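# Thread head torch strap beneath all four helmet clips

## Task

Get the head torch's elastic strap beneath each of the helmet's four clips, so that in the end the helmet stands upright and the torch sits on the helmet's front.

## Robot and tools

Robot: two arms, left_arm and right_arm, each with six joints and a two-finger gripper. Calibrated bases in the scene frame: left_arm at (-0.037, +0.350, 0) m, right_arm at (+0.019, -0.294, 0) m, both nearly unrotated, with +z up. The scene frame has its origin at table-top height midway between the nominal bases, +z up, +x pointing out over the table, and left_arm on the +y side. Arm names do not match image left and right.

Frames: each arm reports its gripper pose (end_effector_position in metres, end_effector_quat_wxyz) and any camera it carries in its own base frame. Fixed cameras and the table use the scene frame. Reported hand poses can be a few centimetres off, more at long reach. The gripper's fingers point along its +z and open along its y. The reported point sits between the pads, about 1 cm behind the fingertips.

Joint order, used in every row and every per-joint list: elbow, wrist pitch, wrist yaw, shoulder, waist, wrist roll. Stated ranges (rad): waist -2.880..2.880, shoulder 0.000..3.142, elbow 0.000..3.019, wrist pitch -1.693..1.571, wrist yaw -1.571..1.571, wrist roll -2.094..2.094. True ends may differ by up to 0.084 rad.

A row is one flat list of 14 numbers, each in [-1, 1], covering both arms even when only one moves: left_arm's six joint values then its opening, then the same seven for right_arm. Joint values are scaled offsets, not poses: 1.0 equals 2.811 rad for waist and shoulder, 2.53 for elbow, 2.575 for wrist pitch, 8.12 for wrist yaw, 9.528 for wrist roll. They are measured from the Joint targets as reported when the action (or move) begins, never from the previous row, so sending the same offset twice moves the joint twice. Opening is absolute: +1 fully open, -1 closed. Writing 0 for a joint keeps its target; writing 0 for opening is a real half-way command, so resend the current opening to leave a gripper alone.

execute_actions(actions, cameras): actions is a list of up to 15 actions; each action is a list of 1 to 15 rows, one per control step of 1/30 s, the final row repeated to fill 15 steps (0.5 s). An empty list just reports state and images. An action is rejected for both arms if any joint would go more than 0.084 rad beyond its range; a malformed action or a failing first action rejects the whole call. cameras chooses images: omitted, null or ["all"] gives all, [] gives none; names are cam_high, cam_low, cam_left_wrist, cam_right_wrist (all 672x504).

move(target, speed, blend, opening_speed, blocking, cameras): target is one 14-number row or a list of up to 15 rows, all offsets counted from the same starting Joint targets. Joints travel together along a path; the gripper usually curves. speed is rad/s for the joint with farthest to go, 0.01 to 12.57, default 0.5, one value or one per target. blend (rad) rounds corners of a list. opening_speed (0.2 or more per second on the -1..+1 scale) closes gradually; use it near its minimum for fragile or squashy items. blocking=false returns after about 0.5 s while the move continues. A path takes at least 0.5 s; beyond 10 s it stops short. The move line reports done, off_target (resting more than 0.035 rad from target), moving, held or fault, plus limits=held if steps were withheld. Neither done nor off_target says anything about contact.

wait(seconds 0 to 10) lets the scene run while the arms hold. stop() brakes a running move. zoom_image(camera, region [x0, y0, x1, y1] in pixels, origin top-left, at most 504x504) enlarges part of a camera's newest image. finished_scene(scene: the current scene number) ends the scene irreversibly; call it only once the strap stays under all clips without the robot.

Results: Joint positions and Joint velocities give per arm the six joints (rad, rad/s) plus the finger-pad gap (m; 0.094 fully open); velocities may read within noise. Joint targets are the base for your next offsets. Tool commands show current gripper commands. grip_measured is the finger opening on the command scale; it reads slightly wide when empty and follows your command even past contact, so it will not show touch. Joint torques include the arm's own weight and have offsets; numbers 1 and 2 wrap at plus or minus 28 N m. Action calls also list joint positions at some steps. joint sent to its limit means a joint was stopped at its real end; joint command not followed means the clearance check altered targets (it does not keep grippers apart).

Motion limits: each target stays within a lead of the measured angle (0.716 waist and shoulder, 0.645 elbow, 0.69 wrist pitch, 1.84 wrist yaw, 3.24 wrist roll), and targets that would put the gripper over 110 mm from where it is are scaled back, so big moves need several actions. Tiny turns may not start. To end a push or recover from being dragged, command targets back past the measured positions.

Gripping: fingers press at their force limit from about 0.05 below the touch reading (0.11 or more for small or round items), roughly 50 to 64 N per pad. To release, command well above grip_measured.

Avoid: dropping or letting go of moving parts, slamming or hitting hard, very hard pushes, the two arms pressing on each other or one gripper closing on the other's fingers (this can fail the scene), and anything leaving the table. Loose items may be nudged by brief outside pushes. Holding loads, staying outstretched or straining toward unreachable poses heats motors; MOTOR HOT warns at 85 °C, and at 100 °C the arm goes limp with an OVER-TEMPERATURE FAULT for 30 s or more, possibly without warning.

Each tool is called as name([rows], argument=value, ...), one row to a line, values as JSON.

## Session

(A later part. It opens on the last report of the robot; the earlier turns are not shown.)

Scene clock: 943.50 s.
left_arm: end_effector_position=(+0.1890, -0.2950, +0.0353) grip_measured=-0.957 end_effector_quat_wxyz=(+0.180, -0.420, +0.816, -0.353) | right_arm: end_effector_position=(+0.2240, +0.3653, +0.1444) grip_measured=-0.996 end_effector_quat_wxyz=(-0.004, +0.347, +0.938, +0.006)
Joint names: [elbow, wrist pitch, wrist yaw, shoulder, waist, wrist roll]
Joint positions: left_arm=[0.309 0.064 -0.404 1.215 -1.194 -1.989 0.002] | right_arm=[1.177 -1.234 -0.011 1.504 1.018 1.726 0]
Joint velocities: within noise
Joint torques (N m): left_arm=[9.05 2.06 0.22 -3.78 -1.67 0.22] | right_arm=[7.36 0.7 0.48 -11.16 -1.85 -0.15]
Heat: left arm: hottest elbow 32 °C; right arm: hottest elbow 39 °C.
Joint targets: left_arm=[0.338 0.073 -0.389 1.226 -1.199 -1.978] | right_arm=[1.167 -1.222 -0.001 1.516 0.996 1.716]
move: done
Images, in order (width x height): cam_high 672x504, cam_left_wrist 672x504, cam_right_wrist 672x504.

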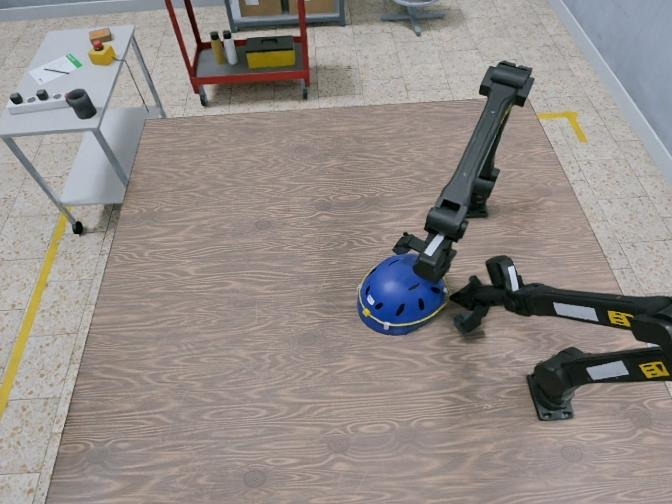

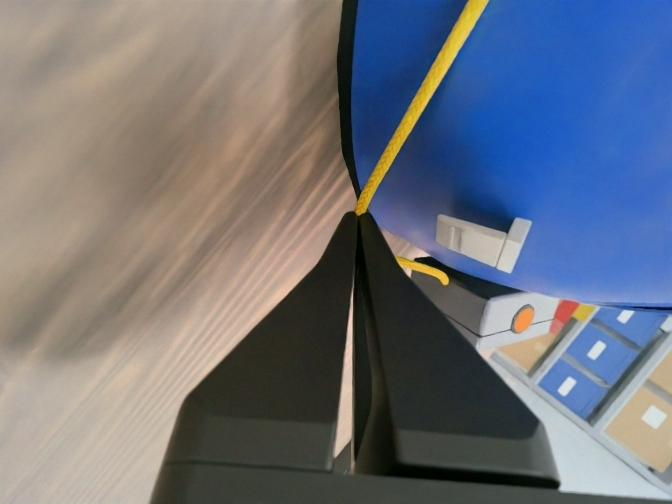

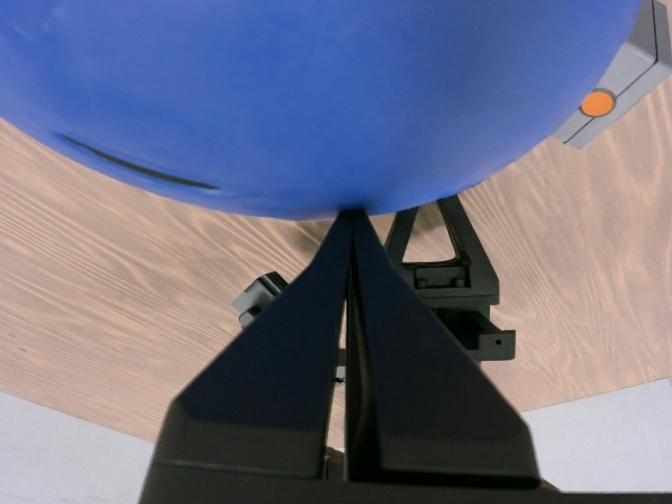

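move(target=[-0.02, 0.1068, -0.0094, 0.0407, -0.0006, 0.0042, -1.0, 0, 0, 0, 0, 0, 0, -1], speed=0.15, cameras=["cam_right_wrist", "cam_left_wrist", "cam_high"])

zoom_image(camera="cam_left_wrist", region=[280, 80, 560, 310])

zoom_image(camera="cam_high", region=[350, 240, 490, 350])

Scene clock: 993.13 s.
left_arm: end_effector_position=(+0.2054, -0.3102, +0.0379) grip_measured=-0.958 end_effector_quat_wxyz=(+0.209, -0.416, +0.785, -0.409) | right_arm: end_effector_position=(+0.2271, +0.3626, +0.1437) grip_measured=-0.996 end_effector_quat_wxyz=(-0.002, +0.350, +0.937, +0.004)
Joint names: [elbow, wrist pitch, wrist yaw, shoulder, waist, wrist roll]
Joint positions: left_arm=[0.289 0.336 -0.465 1.328 -1.194 -1.95 0.002] | right_arm=[1.176 -1.234 -0.006 1.504 1.01 1.726 0]
Joint velocities: within noise
Joint torques (N m): left_arm=[5.57 2.26 -0.29 -4.37 -1.79 0.23] | right_arm=[7.5 0.68 0.33 -11.16 -1.26 -0.13]
Heat: left arm: hottest elbow 31 °C; right arm: hottest elbow 39 °C.
Joint targets: left_arm=[0.287 0.348 -0.465 1.340 -1.201 -1.938] | right_arm=[1.167 -1.222 -0.001 1.516 0.996 1.716]
move: done
Images, in order (width x height): cam_high 672x504, cam_left_wrist 672x504, cam_right_wrist 672x504.

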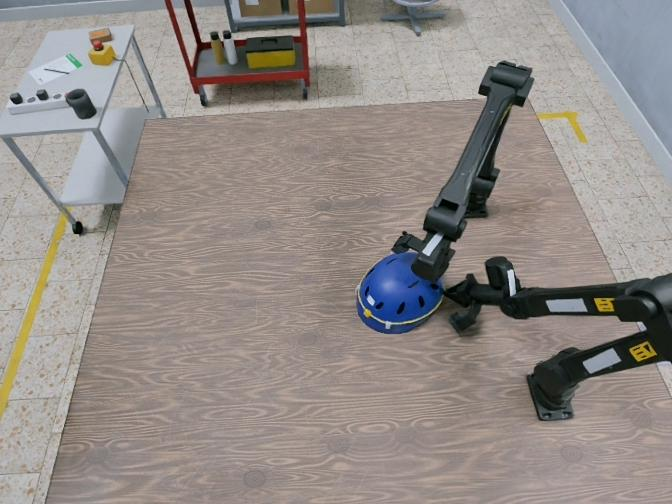

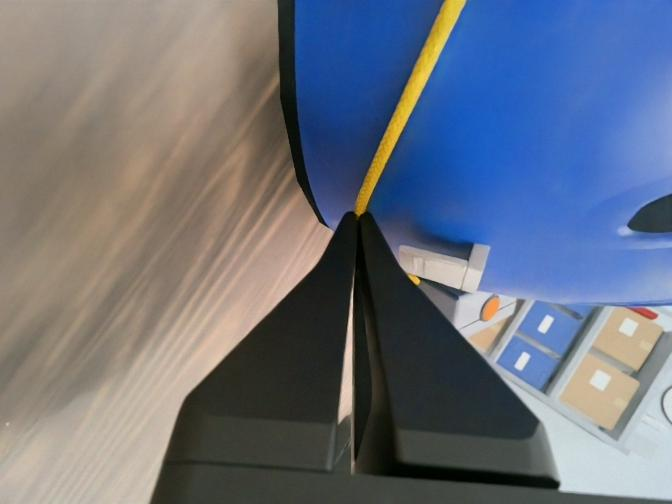

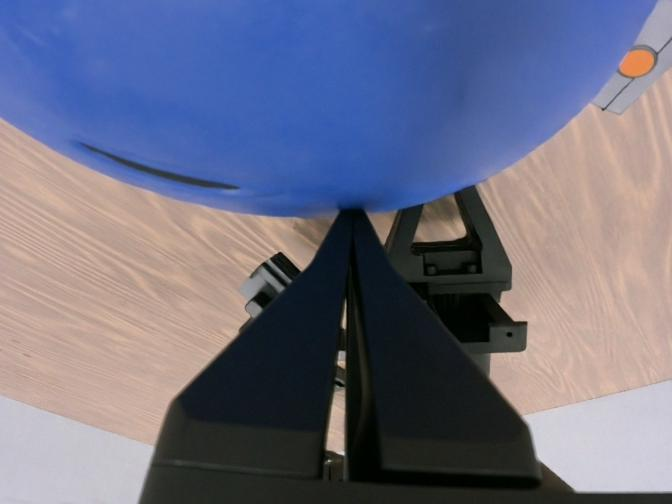

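Scaled by 1.800 from the camera's 672x504 image, which has a finer 960x720 frame.

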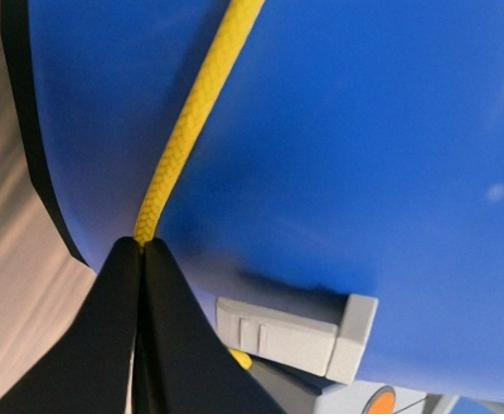

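Scaled by 3.600 from the camera's 672x504 image, which has a finer 960x720 frame.

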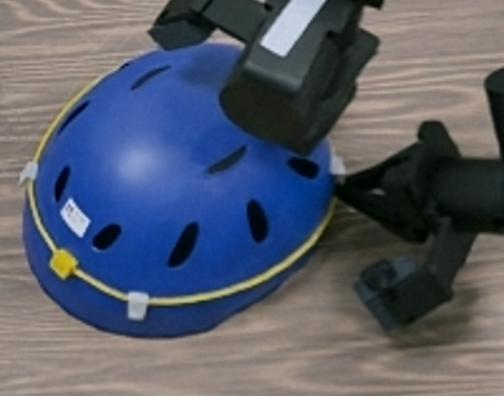

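move([
  [0, 0, 0, 0, 0, 0, -1.0, 0.0653, -0.0698, 0, -0.0194, 0.0054, 0, -1],
  [0, 0, 0, 0, 0, 0, -1.0, 0.0908, -0.0702, 0, 0.0067, -0.0538, -0.014, 0.28],
  [0, 0, 0, 0, 0, 0, -1.0, 0.0534, -0.0357, 0, 0.0138, -0.0538, -0.014, 0.28],
], speed=0.4, cameras=["cam_right_wrist", "cam_left_wrist", "cam_high"])

Scene clock: 1012.33 s.
left_arm: end_effector_position=(+0.2054, -0.3102, +0.0379) grip_measured=-0.958 end_effector_quat_wxyz=(+0.209, -0.416, +0.785, -0.409) | right_arm: end_effector_position=(+0.3015, +0.3340, +0.1698) grip_measured=+0.278 end_effector_quat_wxyz=(-0.002, +0.369, +0.929, -0.002)
Joint names: [elbow, wrist pitch, wrist yaw, shoulder, waist, wrist roll]
Joint positions: left_arm=[0.289 0.338 -0.465 1.329 -1.194 -1.949 0.002] | right_arm=[1.297 -1.324 -0.001 1.548 0.837 1.593 0.06]
Joint velocities: within noise
Joint torques (N m): left_arm=[5.56 2.24 -0.28 -4.42 -1.73 0.24] | right_arm=[8.7 0.58 0.17 -12.57 0.21 -0.14]
Heat: left arm: hottest elbow 31 °C; right arm: hottest elbow 39 °C.
Joint targets: left_arm=[0.287 0.348 -0.465 1.341 -1.201 -1.938] | right_arm=[1.302 -1.314 -0.001 1.555 0.845 1.583]
move: done; target 2's new numbers were sent with right_arm's elbow 0.051 rad from that target
Images, in order (width x height): cam_high 672x504, cam_left_wrist 672x504, cam_right_wrist 672x504.

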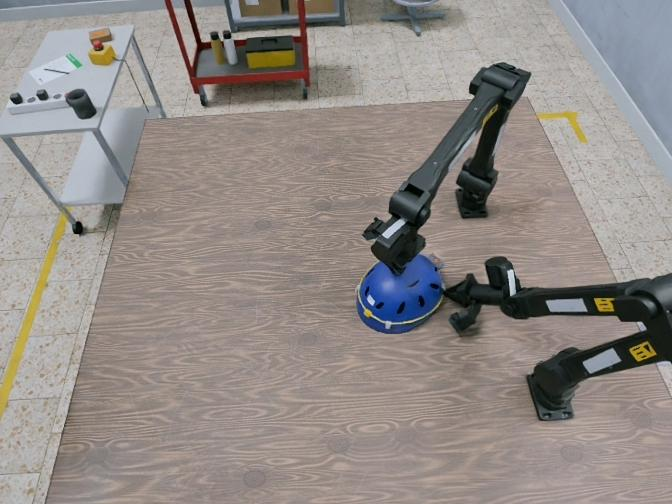

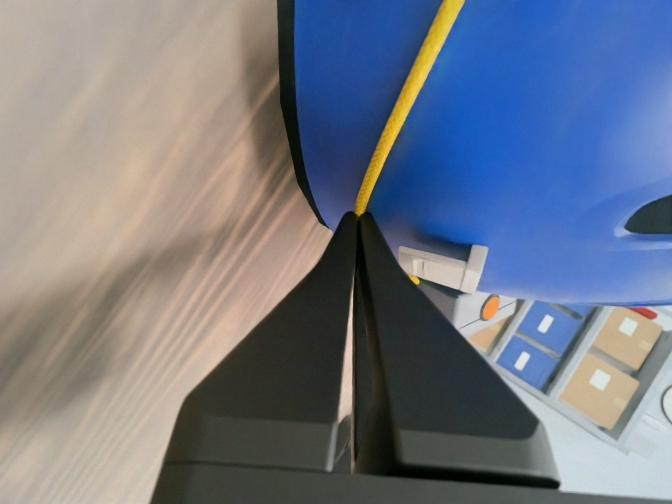

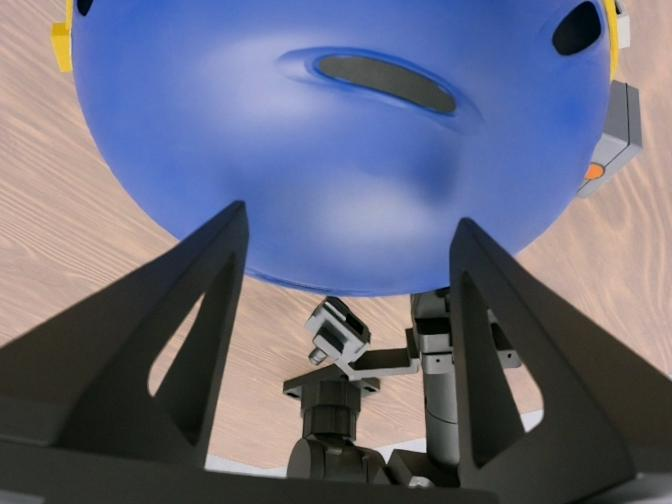

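move(target=[0, 0, 0, 0, 0, 0, -1.0, -0.0162, 0.0219, 0, 0.004, 0, 0, 0.28], speed=0.1, cameras=["cam_right_wrist"])

Scene clock: 1017.60 s.
left_arm: end_effector_position=(+0.2054, -0.3102, +0.0379) grip_measured=-0.958 end_effector_quat_wxyz=(+0.209, -0.415, +0.785, -0.409) | right_arm: end_effector_position=(+0.3051, +0.3380, +0.1607) grip_measured=+0.278 end_effector_quat_wxyz=(+0.004, +0.369, +0.929, +0.013)
Joint names: [elbow, wrist pitch, wrist yaw, shoulder, waist, wrist roll]
Joint positions: left_arm=[0.289 0.338 -0.465 1.329 -1.194 -1.948 0.002] | right_arm=[1.272 -1.268 -0.001 1.549 0.837 1.593 0.06]
Joint velocities: within noise
Joint torques (N m): left_arm=[5.57 2.21 -0.27 -4.37 -1.73 0.23] | right_arm=[7.41 0.75 0.17 -11.63 0.21 -0.14]
Heat: left arm: hottest elbow 31 °C; right arm: hottest elbow 39 °C.
Joint targets: left_arm=[0.287 0.348 -0.465 1.341 -1.201 -1.938] | right_arm=[1.261 -1.257 -0.001 1.566 0.845 1.583]
move: done
Images, in order (width x height): cam_right_wrist 672x504.

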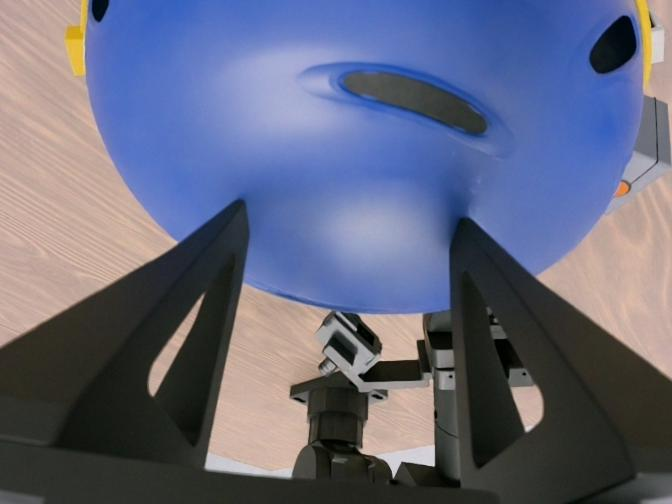

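move(target=[0, 0, 0, 0, 0, 0, -1.0, -0.0104, 0.015, 0, 0.0046, 0, 0, 0.28], speed=0.1, cameras=["cam_right_wrist", "cam_left_wrist", "cam_high"])

zoom_image(camera="cam_high", region=[350, 240, 490, 350])

Scene clock: 1022.93 s.
left_arm: end_effector_position=(+0.2054, -0.3102, +0.0379) grip_measured=-0.958 end_effector_quat_wxyz=(+0.209, -0.415, +0.785, -0.409) | right_arm: end_effector_position=(+0.3048, +0.3378, +0.1586) grip_measured=+0.279 end_effector_quat_wxyz=(+0.005, +0.369, +0.929, +0.016)
Joint names: [elbow, wrist pitch, wrist yaw, shoulder, waist, wrist roll]
Joint positions: left_arm=[0.289 0.338 -0.465 1.329 -1.194 -1.948 0.002] | right_arm=[1.263 -1.255 -0.001 1.546 0.837 1.593 0.06]
Joint velocities: within noise
Joint torques (N m): left_arm=[5.57 2.21 -0.28 -4.48 -1.73 0.24] | right_arm=[6.12 1.91 0.16 -10.29 0.21 -0.15]
Heat: left arm: hottest shoulder 30 °C; right arm: hottest elbow 39 °C.
Joint targets: left_arm=[0.287 0.348 -0.465 1.341 -1.201 -1.938] | right_arm=[1.235 -1.219 -0.001 1.579 0.845 1.583]
move: off_target (right_arm); right_arm: the wrist pitch is farthest, 0.037 rad from its target
Images, in order (width x height): cam_high 672x504, cam_left_wrist 672x504, cam_right_wrist 672x504.

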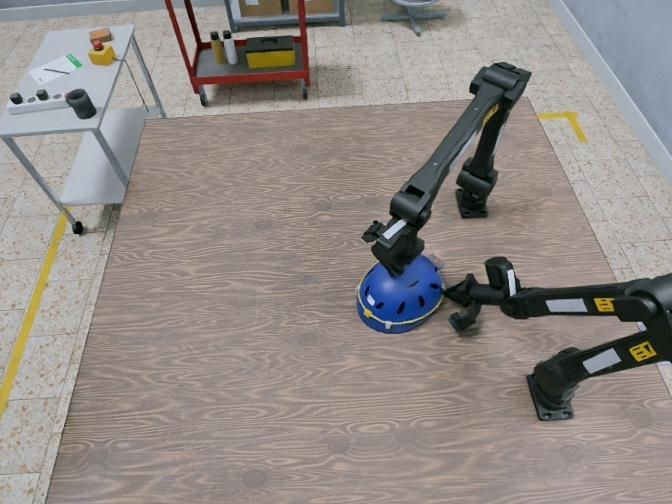

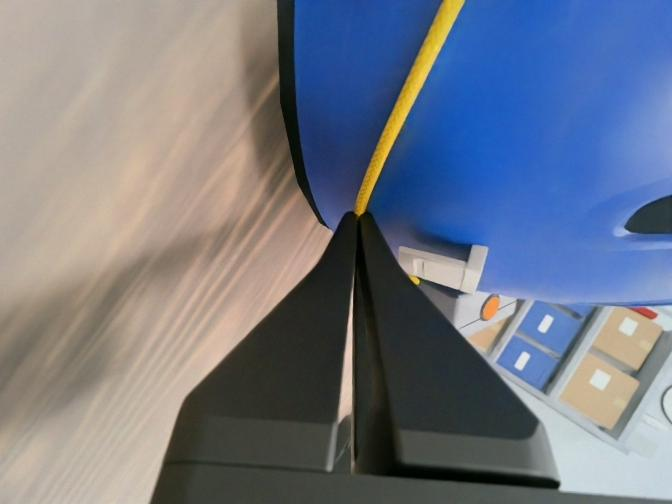

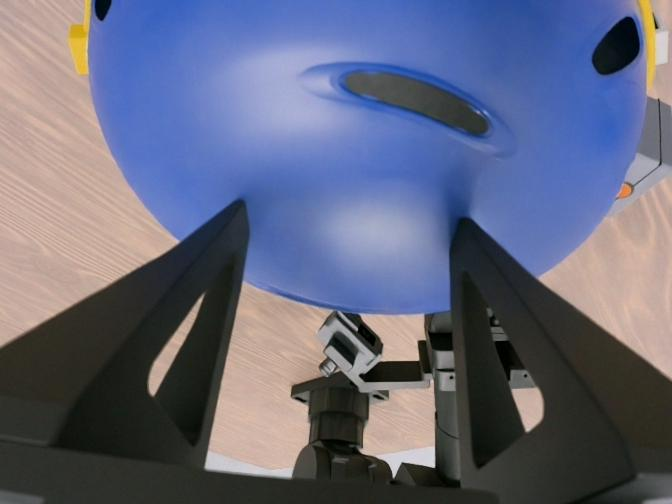

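Scaled by 3.600 from the camera's 672x504 image, which has a finer 960x720 frame.

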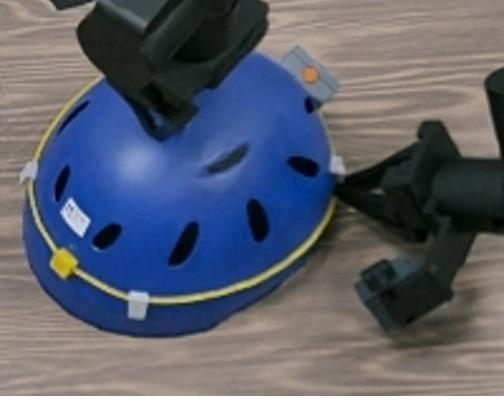

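move(target=[0.0292, 0.0014, -0.01, 0.0248, -0.0282, -0.0072, -1.0, 0, 0, 0, 0, 0, 0, 0.28], speed=0.1, cameras=["cam_right_wrist", "cam_left_wrist", "cam_high"])

zoom_image(camera="cam_left_wrist", region=[280, 80, 560, 310])

zoom_image(camera="cam_high", region=[350, 240, 490, 350])

Scene clock: 1037.87 s.
left_arm: end_effector_position=(+0.1993, -0.3252, +0.0328) grip_measured=-0.958 end_effector_quat_wxyz=(+0.228, -0.420, +0.779, -0.406) | right_arm: end_effector_position=(+0.3049, +0.3378, +0.1587) grip_measured=+0.279 end_effector_quat_wxyz=(+0.005, +0.367, +0.930, +0.016)
Joint names: [elbow, wrist pitch, wrist yaw, shoulder, waist, wrist roll]
Joint positions: left_arm=[0.327 0.342 -0.556 1.4 -1.26 -1.995 0.002] | right_arm=[1.263 -1.255 -0.001 1.545 0.837 1.589 0.06]
Joint velocities: within noise
Joint torques (N m): left_arm=[8.34 2.14 0.02 -5.3 -2.67 -0.02] | right_arm=[6.15 1.88 0.16 -10.17 0.21 -0.11]
Heat: left arm: hottest elbow 30 °C; right arm: hottest elbow 39 °C.
Joint targets: left_arm=[0.361 0.352 -0.547 1.410 -1.280 -2.007] | right_arm=[1.235 -1.218 -0.001 1.579 0.845 1.583]
move: off_target (right_arm); right_arm: the wrist pitch is farthest, 0.036 rad from its target
Images, in order (width x height): cam_high 672x504, cam_left_wrist 672x504, cam_right_wrist 672x504.

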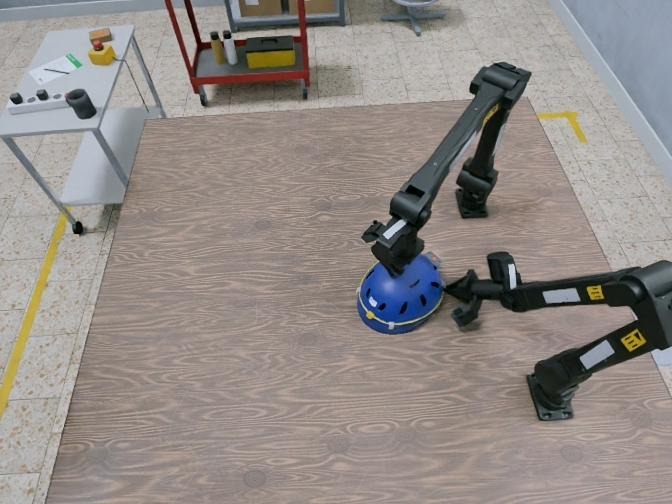

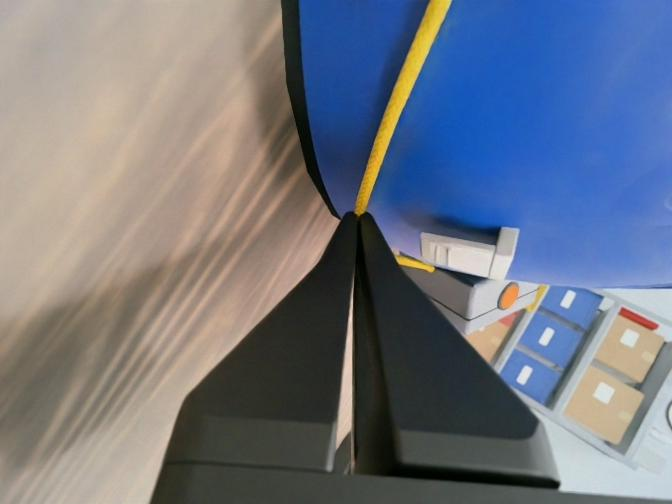

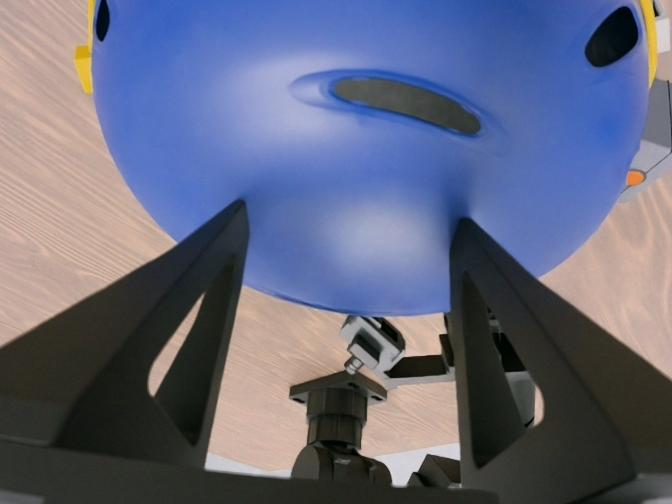

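Scaled by 1.800 from the camera's 672x504 image, which has a finer 960x720 frame.

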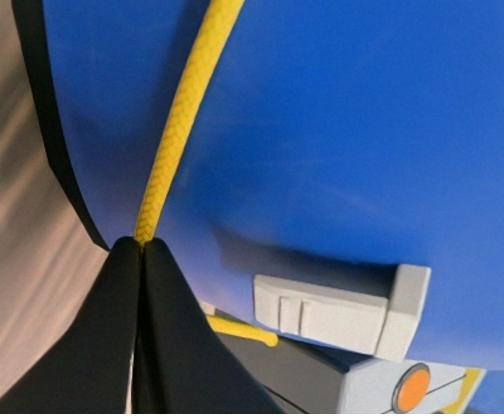

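Scaled by 3.600 from the camera's 672x504 image, which has a finer 960x720 frame.

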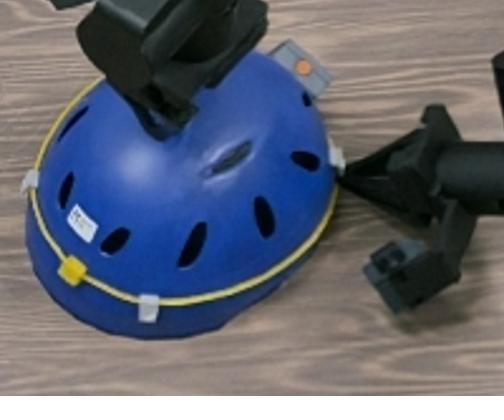

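execute_actions(actions=[])

Scene clock: 1062.00 s.
left_arm: end_effector_position=(+0.1993, -0.3252, +0.0328) grip_measured=-0.958 end_effector_quat_wxyz=(+0.228, -0.420, +0.779, -0.406) | right_arm: end_effector_position=(+0.3049, +0.3378, +0.1587) grip_measured=+0.279 end_effector_quat_wxyz=(+0.005, +0.367, +0.930, +0.016)
Joint names: [elbow, wrist pitch, wrist yaw, shoulder, waist, wrist roll]
Joint positions: left_arm=[0.327 0.342 -0.556 1.4 -1.26 -1.996 0.002] | right_arm=[1.263 -1.255 -0.001 1.545 0.837 1.589 0.06]
Joint velocities: within noise
Joint torques (N m): left_arm=[8.34 2.13 0.02 -5.42 -2.84 0] | right_arm=[6.13 1.89 0.16 -10.17 0.15 -0.1]
Heat: left arm: hottest elbow 31 °C; right arm: hottest elbow 38 °C.
Joint targets: left_arm=[0.361 0.352 -0.546 1.410 -1.280 -2.007] | right_arm=[1.235 -1.218 -0.001 1.579 0.845 1.583]
Tool commands: left_gripper/opening=-1.0 right_gripper/opening=+0.28

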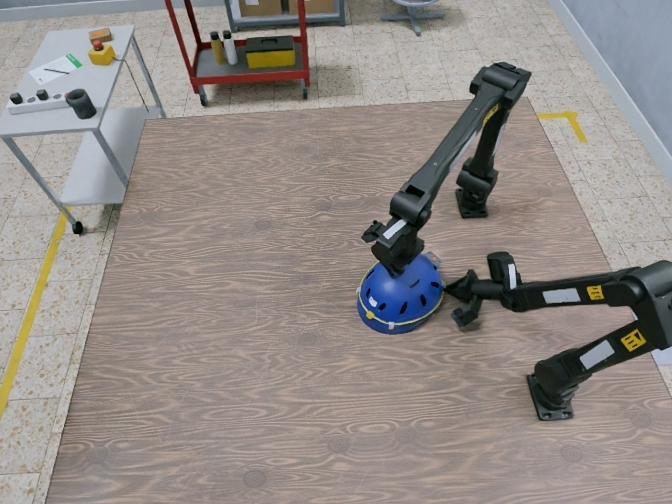

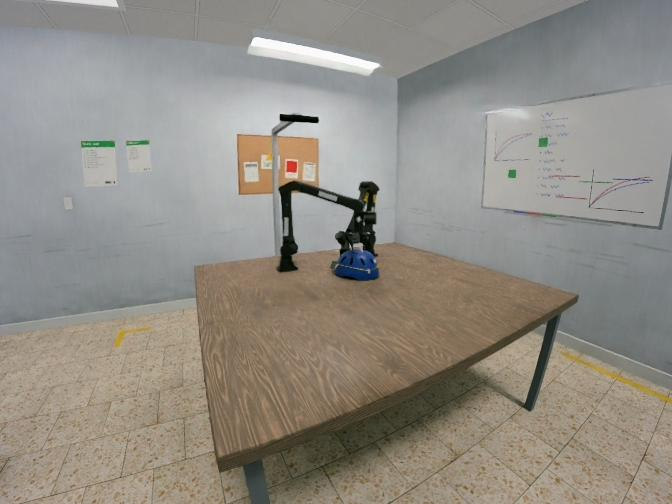

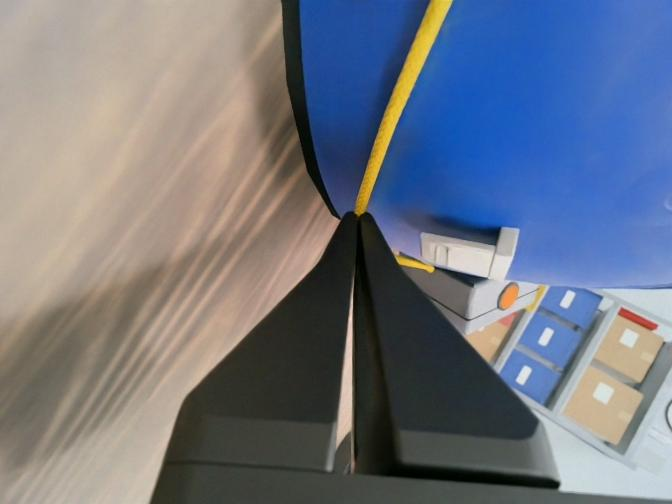

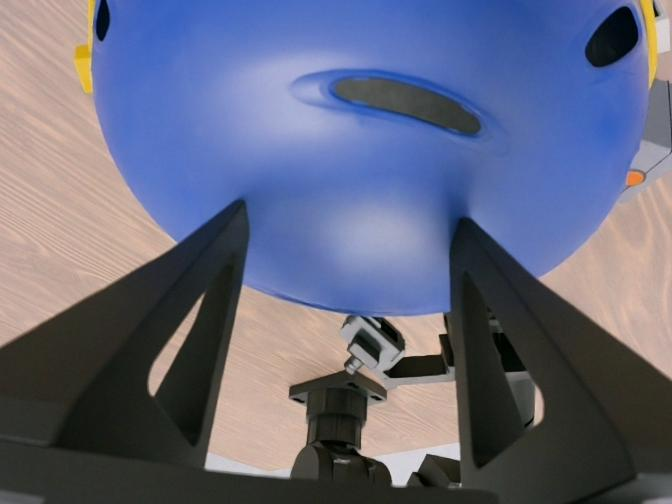

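zoom_image(camera="cam_left_wrist", region=[280, 120, 580, 345])

zoom_image(camera="cam_high", region=[330, 220, 480, 340])

Scaled by 1.680 from the camera's 672x504 image, which has a finer 960x720 frame.

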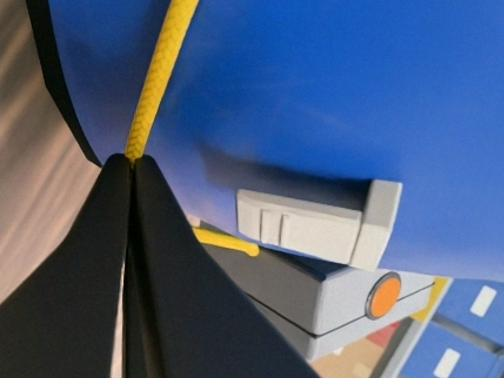

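Scaled by 3.360 from the camera's 672x504 image, which has a finer 960x720 frame.

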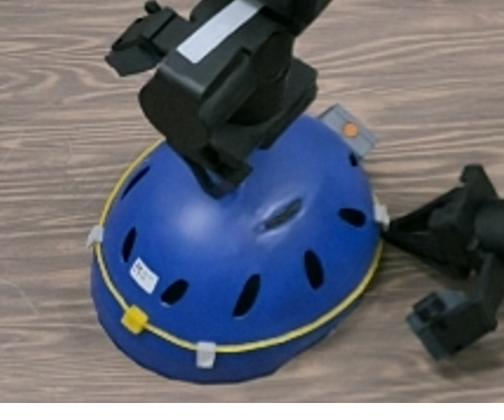

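move(target=[0.01285, 0.00478, 0.0019, 0.0117, 0.01764, 0.0043, -1.0, 0, 0, 0, 0, 0, 0, 0.28], speed=0.08, cameras=["cam_left_wrist", "cam_high"])

zoom_image(camera="cam_left_wrist", region=[280, 120, 580, 345])

Scene clock: 1090.40 s.
left_arm: end_effector_position=(+0.2063, -0.3336, +0.0311) grip_measured=-0.958 end_effector_quat_wxyz=(+0.227, -0.418, +0.782, -0.403) | right_arm: end_effector_position=(+0.3080, +0.3379, +0.1590) grip_measured=+0.279 end_effector_quat_wxyz=(+0.012, +0.365, +0.931, +0.018)
Joint names: [elbow, wrist pitch, wrist yaw, shoulder, waist, wrist roll]
Joint positions: left_arm=[0.353 0.347 -0.537 1.429 -1.242 -1.978 0.002] | right_arm=[1.263 -1.246 0.01 1.545 0.836 1.583 0.06]
Joint velocities: within noise
Joint torques (N m): left_arm=[8.88 2.47 -0.09 -5.48 -0.26 0.25] | right_arm=[6.17 1.51 -0.21 -10.17 0.15 -0.04]
Heat: left arm: hottest elbow 31 °C; right arm: hottest elbow 37 °C.
Joint targets: left_arm=[0.394 0.364 -0.531 1.443 -1.231 -1.966] | right_arm=[1.235 -1.219 -0.001 1.579 0.845 1.583]
move: off_target (left_arm); left_arm: the elbow is farthest, 0.041 rad from its target
Images, in order (width x height): cam_high 672x504, cam_left_wrist 672x504.

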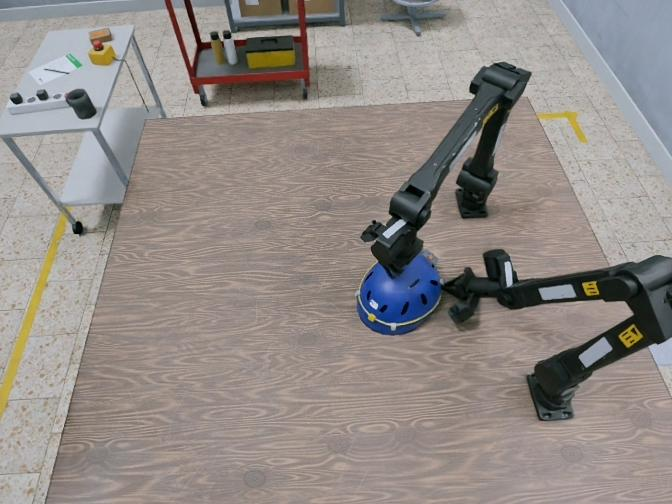

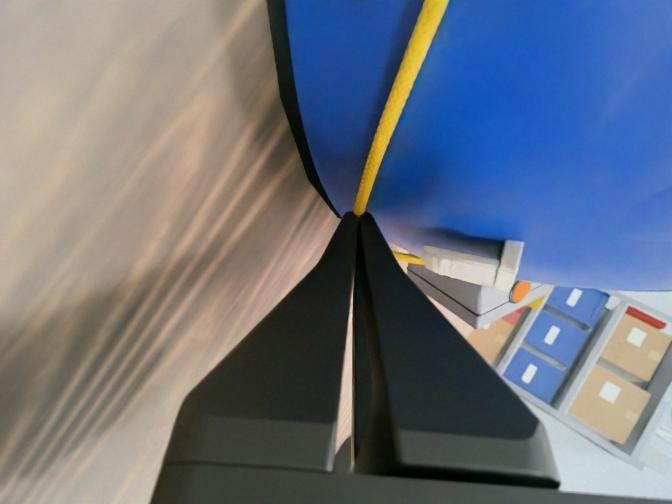

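Scaled by 1.680 from the camera's 672x504 image, which has a finer 960x720 frame.

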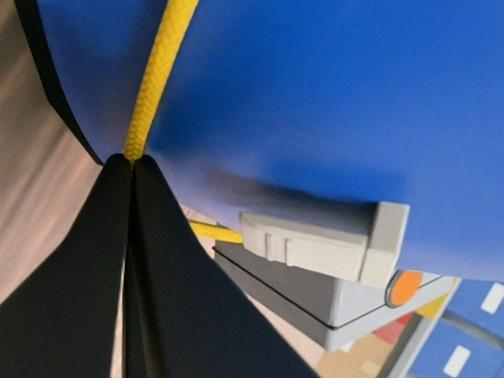

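zoom_image(camera="cam_left_wrist", region=[340, 190, 540, 340])

Scaled by 2.520 from the camera's 672x504 image, which has a finer 960x720 frame.

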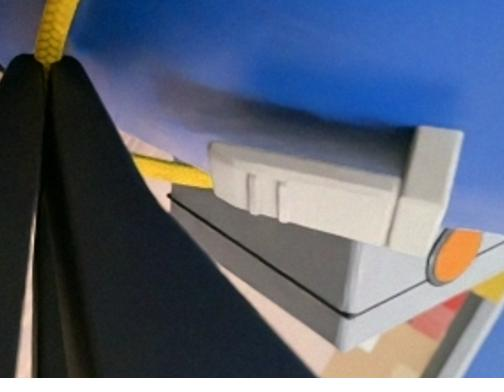

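move(target=[0.00514, 0.00583, -0.02672, 0.0153, -0.03273, -0.00987, -1.0, 0, 0, 0, 0, 0, 0, 0.28], speed=0.15, cameras=["cam_left_wrist"])

zoom_image(camera="cam_left_wrist", region=[300, 150, 540, 330])

Scene clock: 1169.93 s.
left_arm: end_effector_position=(+0.2067, -0.3309, +0.0368) grip_measured=-0.958 end_effector_quat_wxyz=(+0.291, -0.443, +0.743, -0.409) | right_arm: end_effector_position=(+0.3084, +0.3383, +0.1590) grip_measured=+0.279 end_effector_quat_wxyz=(+0.013, +0.364, +0.931, +0.019)
Joint names: [elbow, wrist pitch, wrist yaw, shoulder, waist, wrist roll]
Joint positions: left_arm=[0.371 0.362 -0.747 1.477 -1.315 -2.049 0.002] | right_arm=[1.263 -1.244 0.01 1.545 0.836 1.581 0.06]
Joint velocities: within noise
Joint torques (N m): left_arm=[8.16 2.35 -0.4 -6.24 -1.67 0.02] | right_arm=[6.15 1.4 -0.21 -10.17 0.26 -0.03]
Heat: left arm: hottest elbow 30 °C; right arm: hottest elbow 37 °C.
Joint targets: left_arm=[0.407 0.379 -0.748 1.486 -1.323 -2.060] | right_arm=[1.235 -1.218 -0.001 1.579 0.845 1.583]
move: off_target (left_arm); left_arm: the elbow is farthest, 0.036 rad from its target
Images, in order (width x height): cam_left_wrist 672x504.

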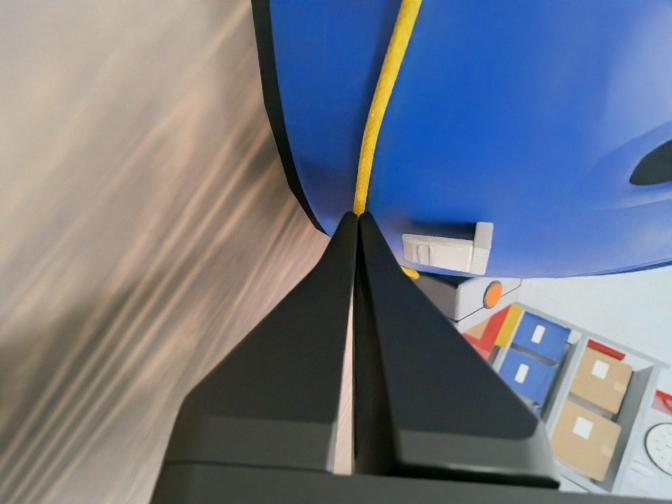

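Scaled by 2.100 from the camera's 672x504 image, which has a finer 960x720 frame.

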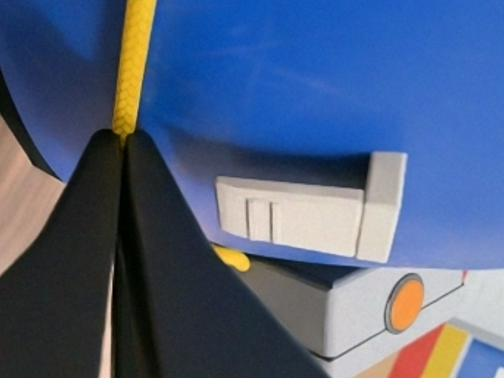

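execute_actions(actions=[])

zoom_image(camera="cam_high", region=[340, 230, 470, 340])

zoom_image(camera="cam_right_wrist", region=[520, 0, 672, 220])

Scene clock: 1181.67 s.
left_arm: end_effector_position=(+0.2067, -0.3309, +0.0368) grip_measured=-0.958 end_effector_quat_wxyz=(+0.290, -0.443, +0.743, -0.409) | right_arm: end_effector_position=(+0.3084, +0.3383, +0.1590) grip_measured=+0.279 end_effector_quat_wxyz=(+0.013, +0.364, +0.931, +0.019)
Joint names: [elbow, wrist pitch, wrist yaw, shoulder, waist, wrist roll]
Joint positions: left_arm=[0.371 0.362 -0.747 1.477 -1.315 -2.05 0.002] | right_arm=[1.263 -1.244 0.01 1.545 0.836 1.581 0.06]
Joint velocities: within noise
Joint torques (N m): left_arm=[8.16 2.35 -0.41 -6.36 -1.79 0.01] | right_arm=[6.17 1.39 -0.21 -10.17 0.26 -0.03]
Heat: left arm: hottest elbow 31 °C; right arm: hottest elbow 37 °C.
Joint targets: left_arm=[0.407 0.379 -0.748 1.486 -1.323 -2.060] | right_arm=[1.235 -1.218 -0.001 1.579 0.845 1.583]
Tool commands: left_gripper/opening=-1.0 right_gripper/opening=+0.28

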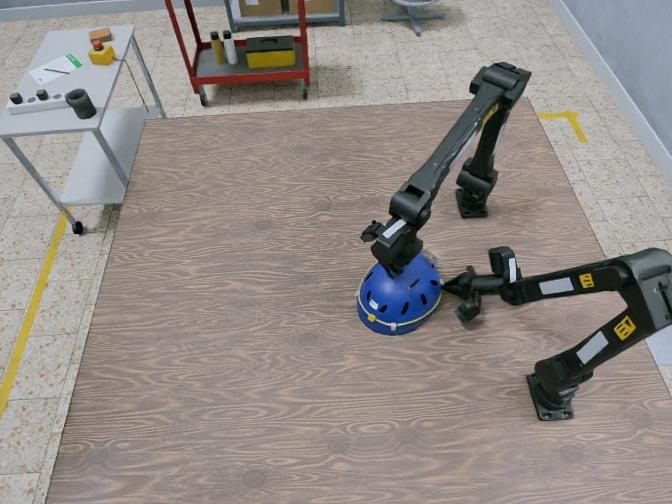

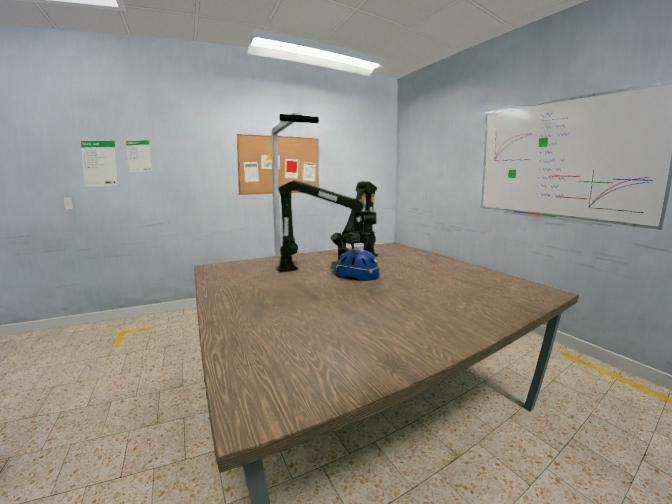

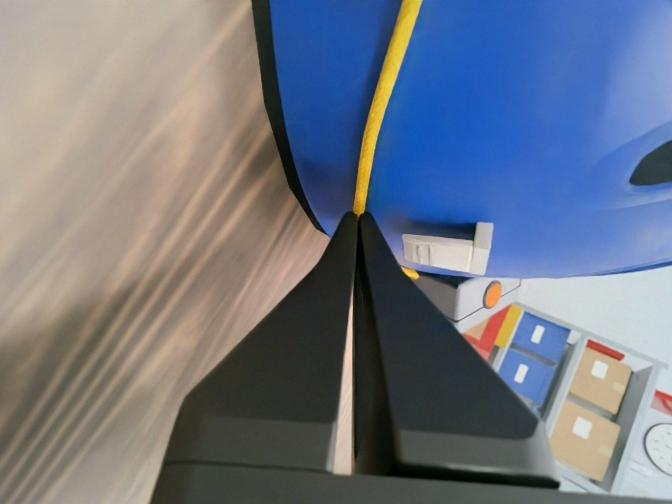

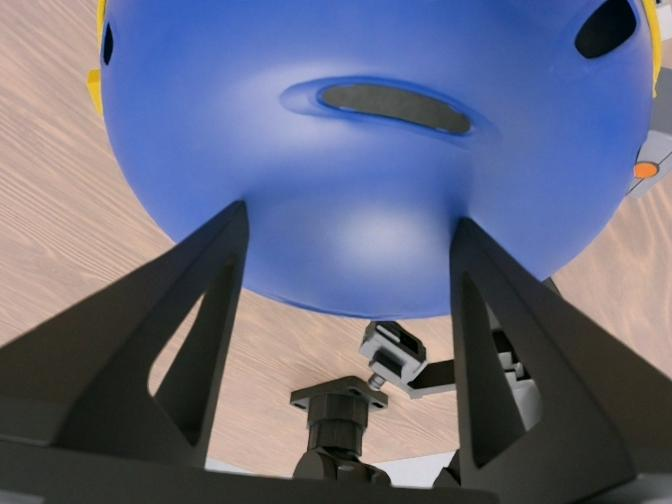

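Scaled by 3.877 from the camera's 672x504 image, which has a finer 960x720 frame.

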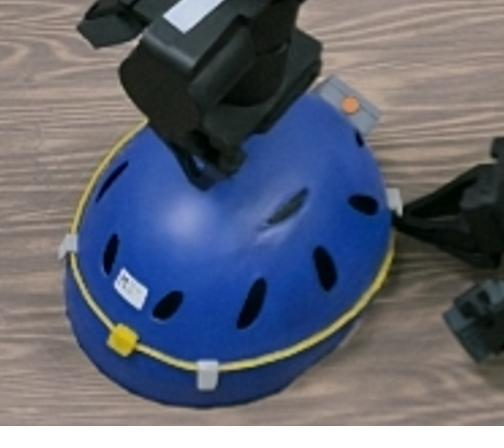

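Scaled by 2.291 from the camera's 672x504 image, which has a finer 960x720 frame.

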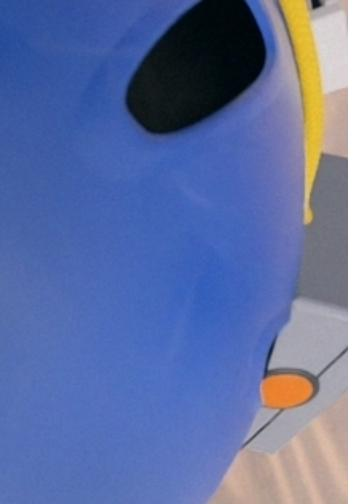

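move(target=[0.01607, -0.02773, -0.02119, 0.01551, -0.01515, -0.00209, -1.0, 0, 0, 0, 0, 0, 0, 0.28], speed=0.15, cameras=["cam_left_wrist"])

zoom_image(camera="cam_left_wrist", region=[300, 150, 540, 330])

Scene clock: 1188.37 s.
left_arm: end_effector_position=(+0.2084, -0.3296, +0.0419) grip_measured=-0.958 end_effector_quat_wxyz=(+0.357, -0.443, +0.722, -0.393) | right_arm: end_effector_position=(+0.3084, +0.3383, +0.1590) grip_measured=+0.279 end_effector_quat_wxyz=(+0.013, +0.364, +0.931, +0.019)
Joint names: [elbow, wrist pitch, wrist yaw, shoulder, waist, wrist roll]
Joint positions: left_arm=[0.412 0.31 -0.916 1.521 -1.363 -2.069 0.002] | right_arm=[1.263 -1.244 0.01 1.545 0.836 1.581 0.06]
Joint velocities: within noise
Joint torques (N m): left_arm=[8.01 1.37 -0.58 -6.83 -1.44 0.02] | right_arm=[6.17 1.43 -0.22 -10.17 0.38 -0.03]
Heat: left arm: hottest elbow 31 °C; right arm: hottest elbow 37 °C.
Joint targets: left_arm=[0.447 0.308 -0.920 1.530 -1.365 -2.079] | right_arm=[1.235 -1.218 -0.001 1.579 0.845 1.583]
move: off_target (left_arm); left_arm: the elbow is farthest, 0.036 rad from its target
Images, in order (width x height): cam_left_wrist 672x504.

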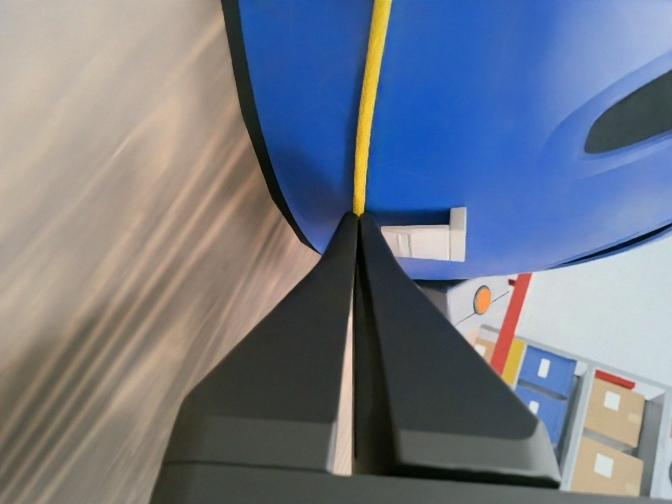

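Scaled by 2.100 from the camera's 672x504 image, which has a finer 960x720 frame.

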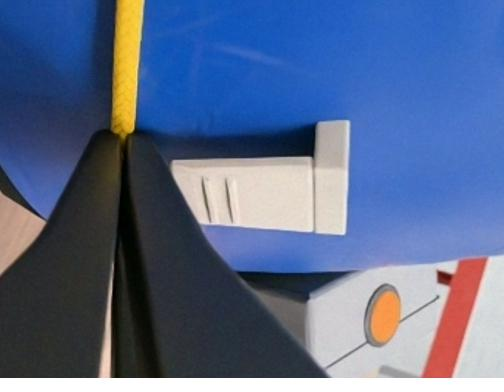

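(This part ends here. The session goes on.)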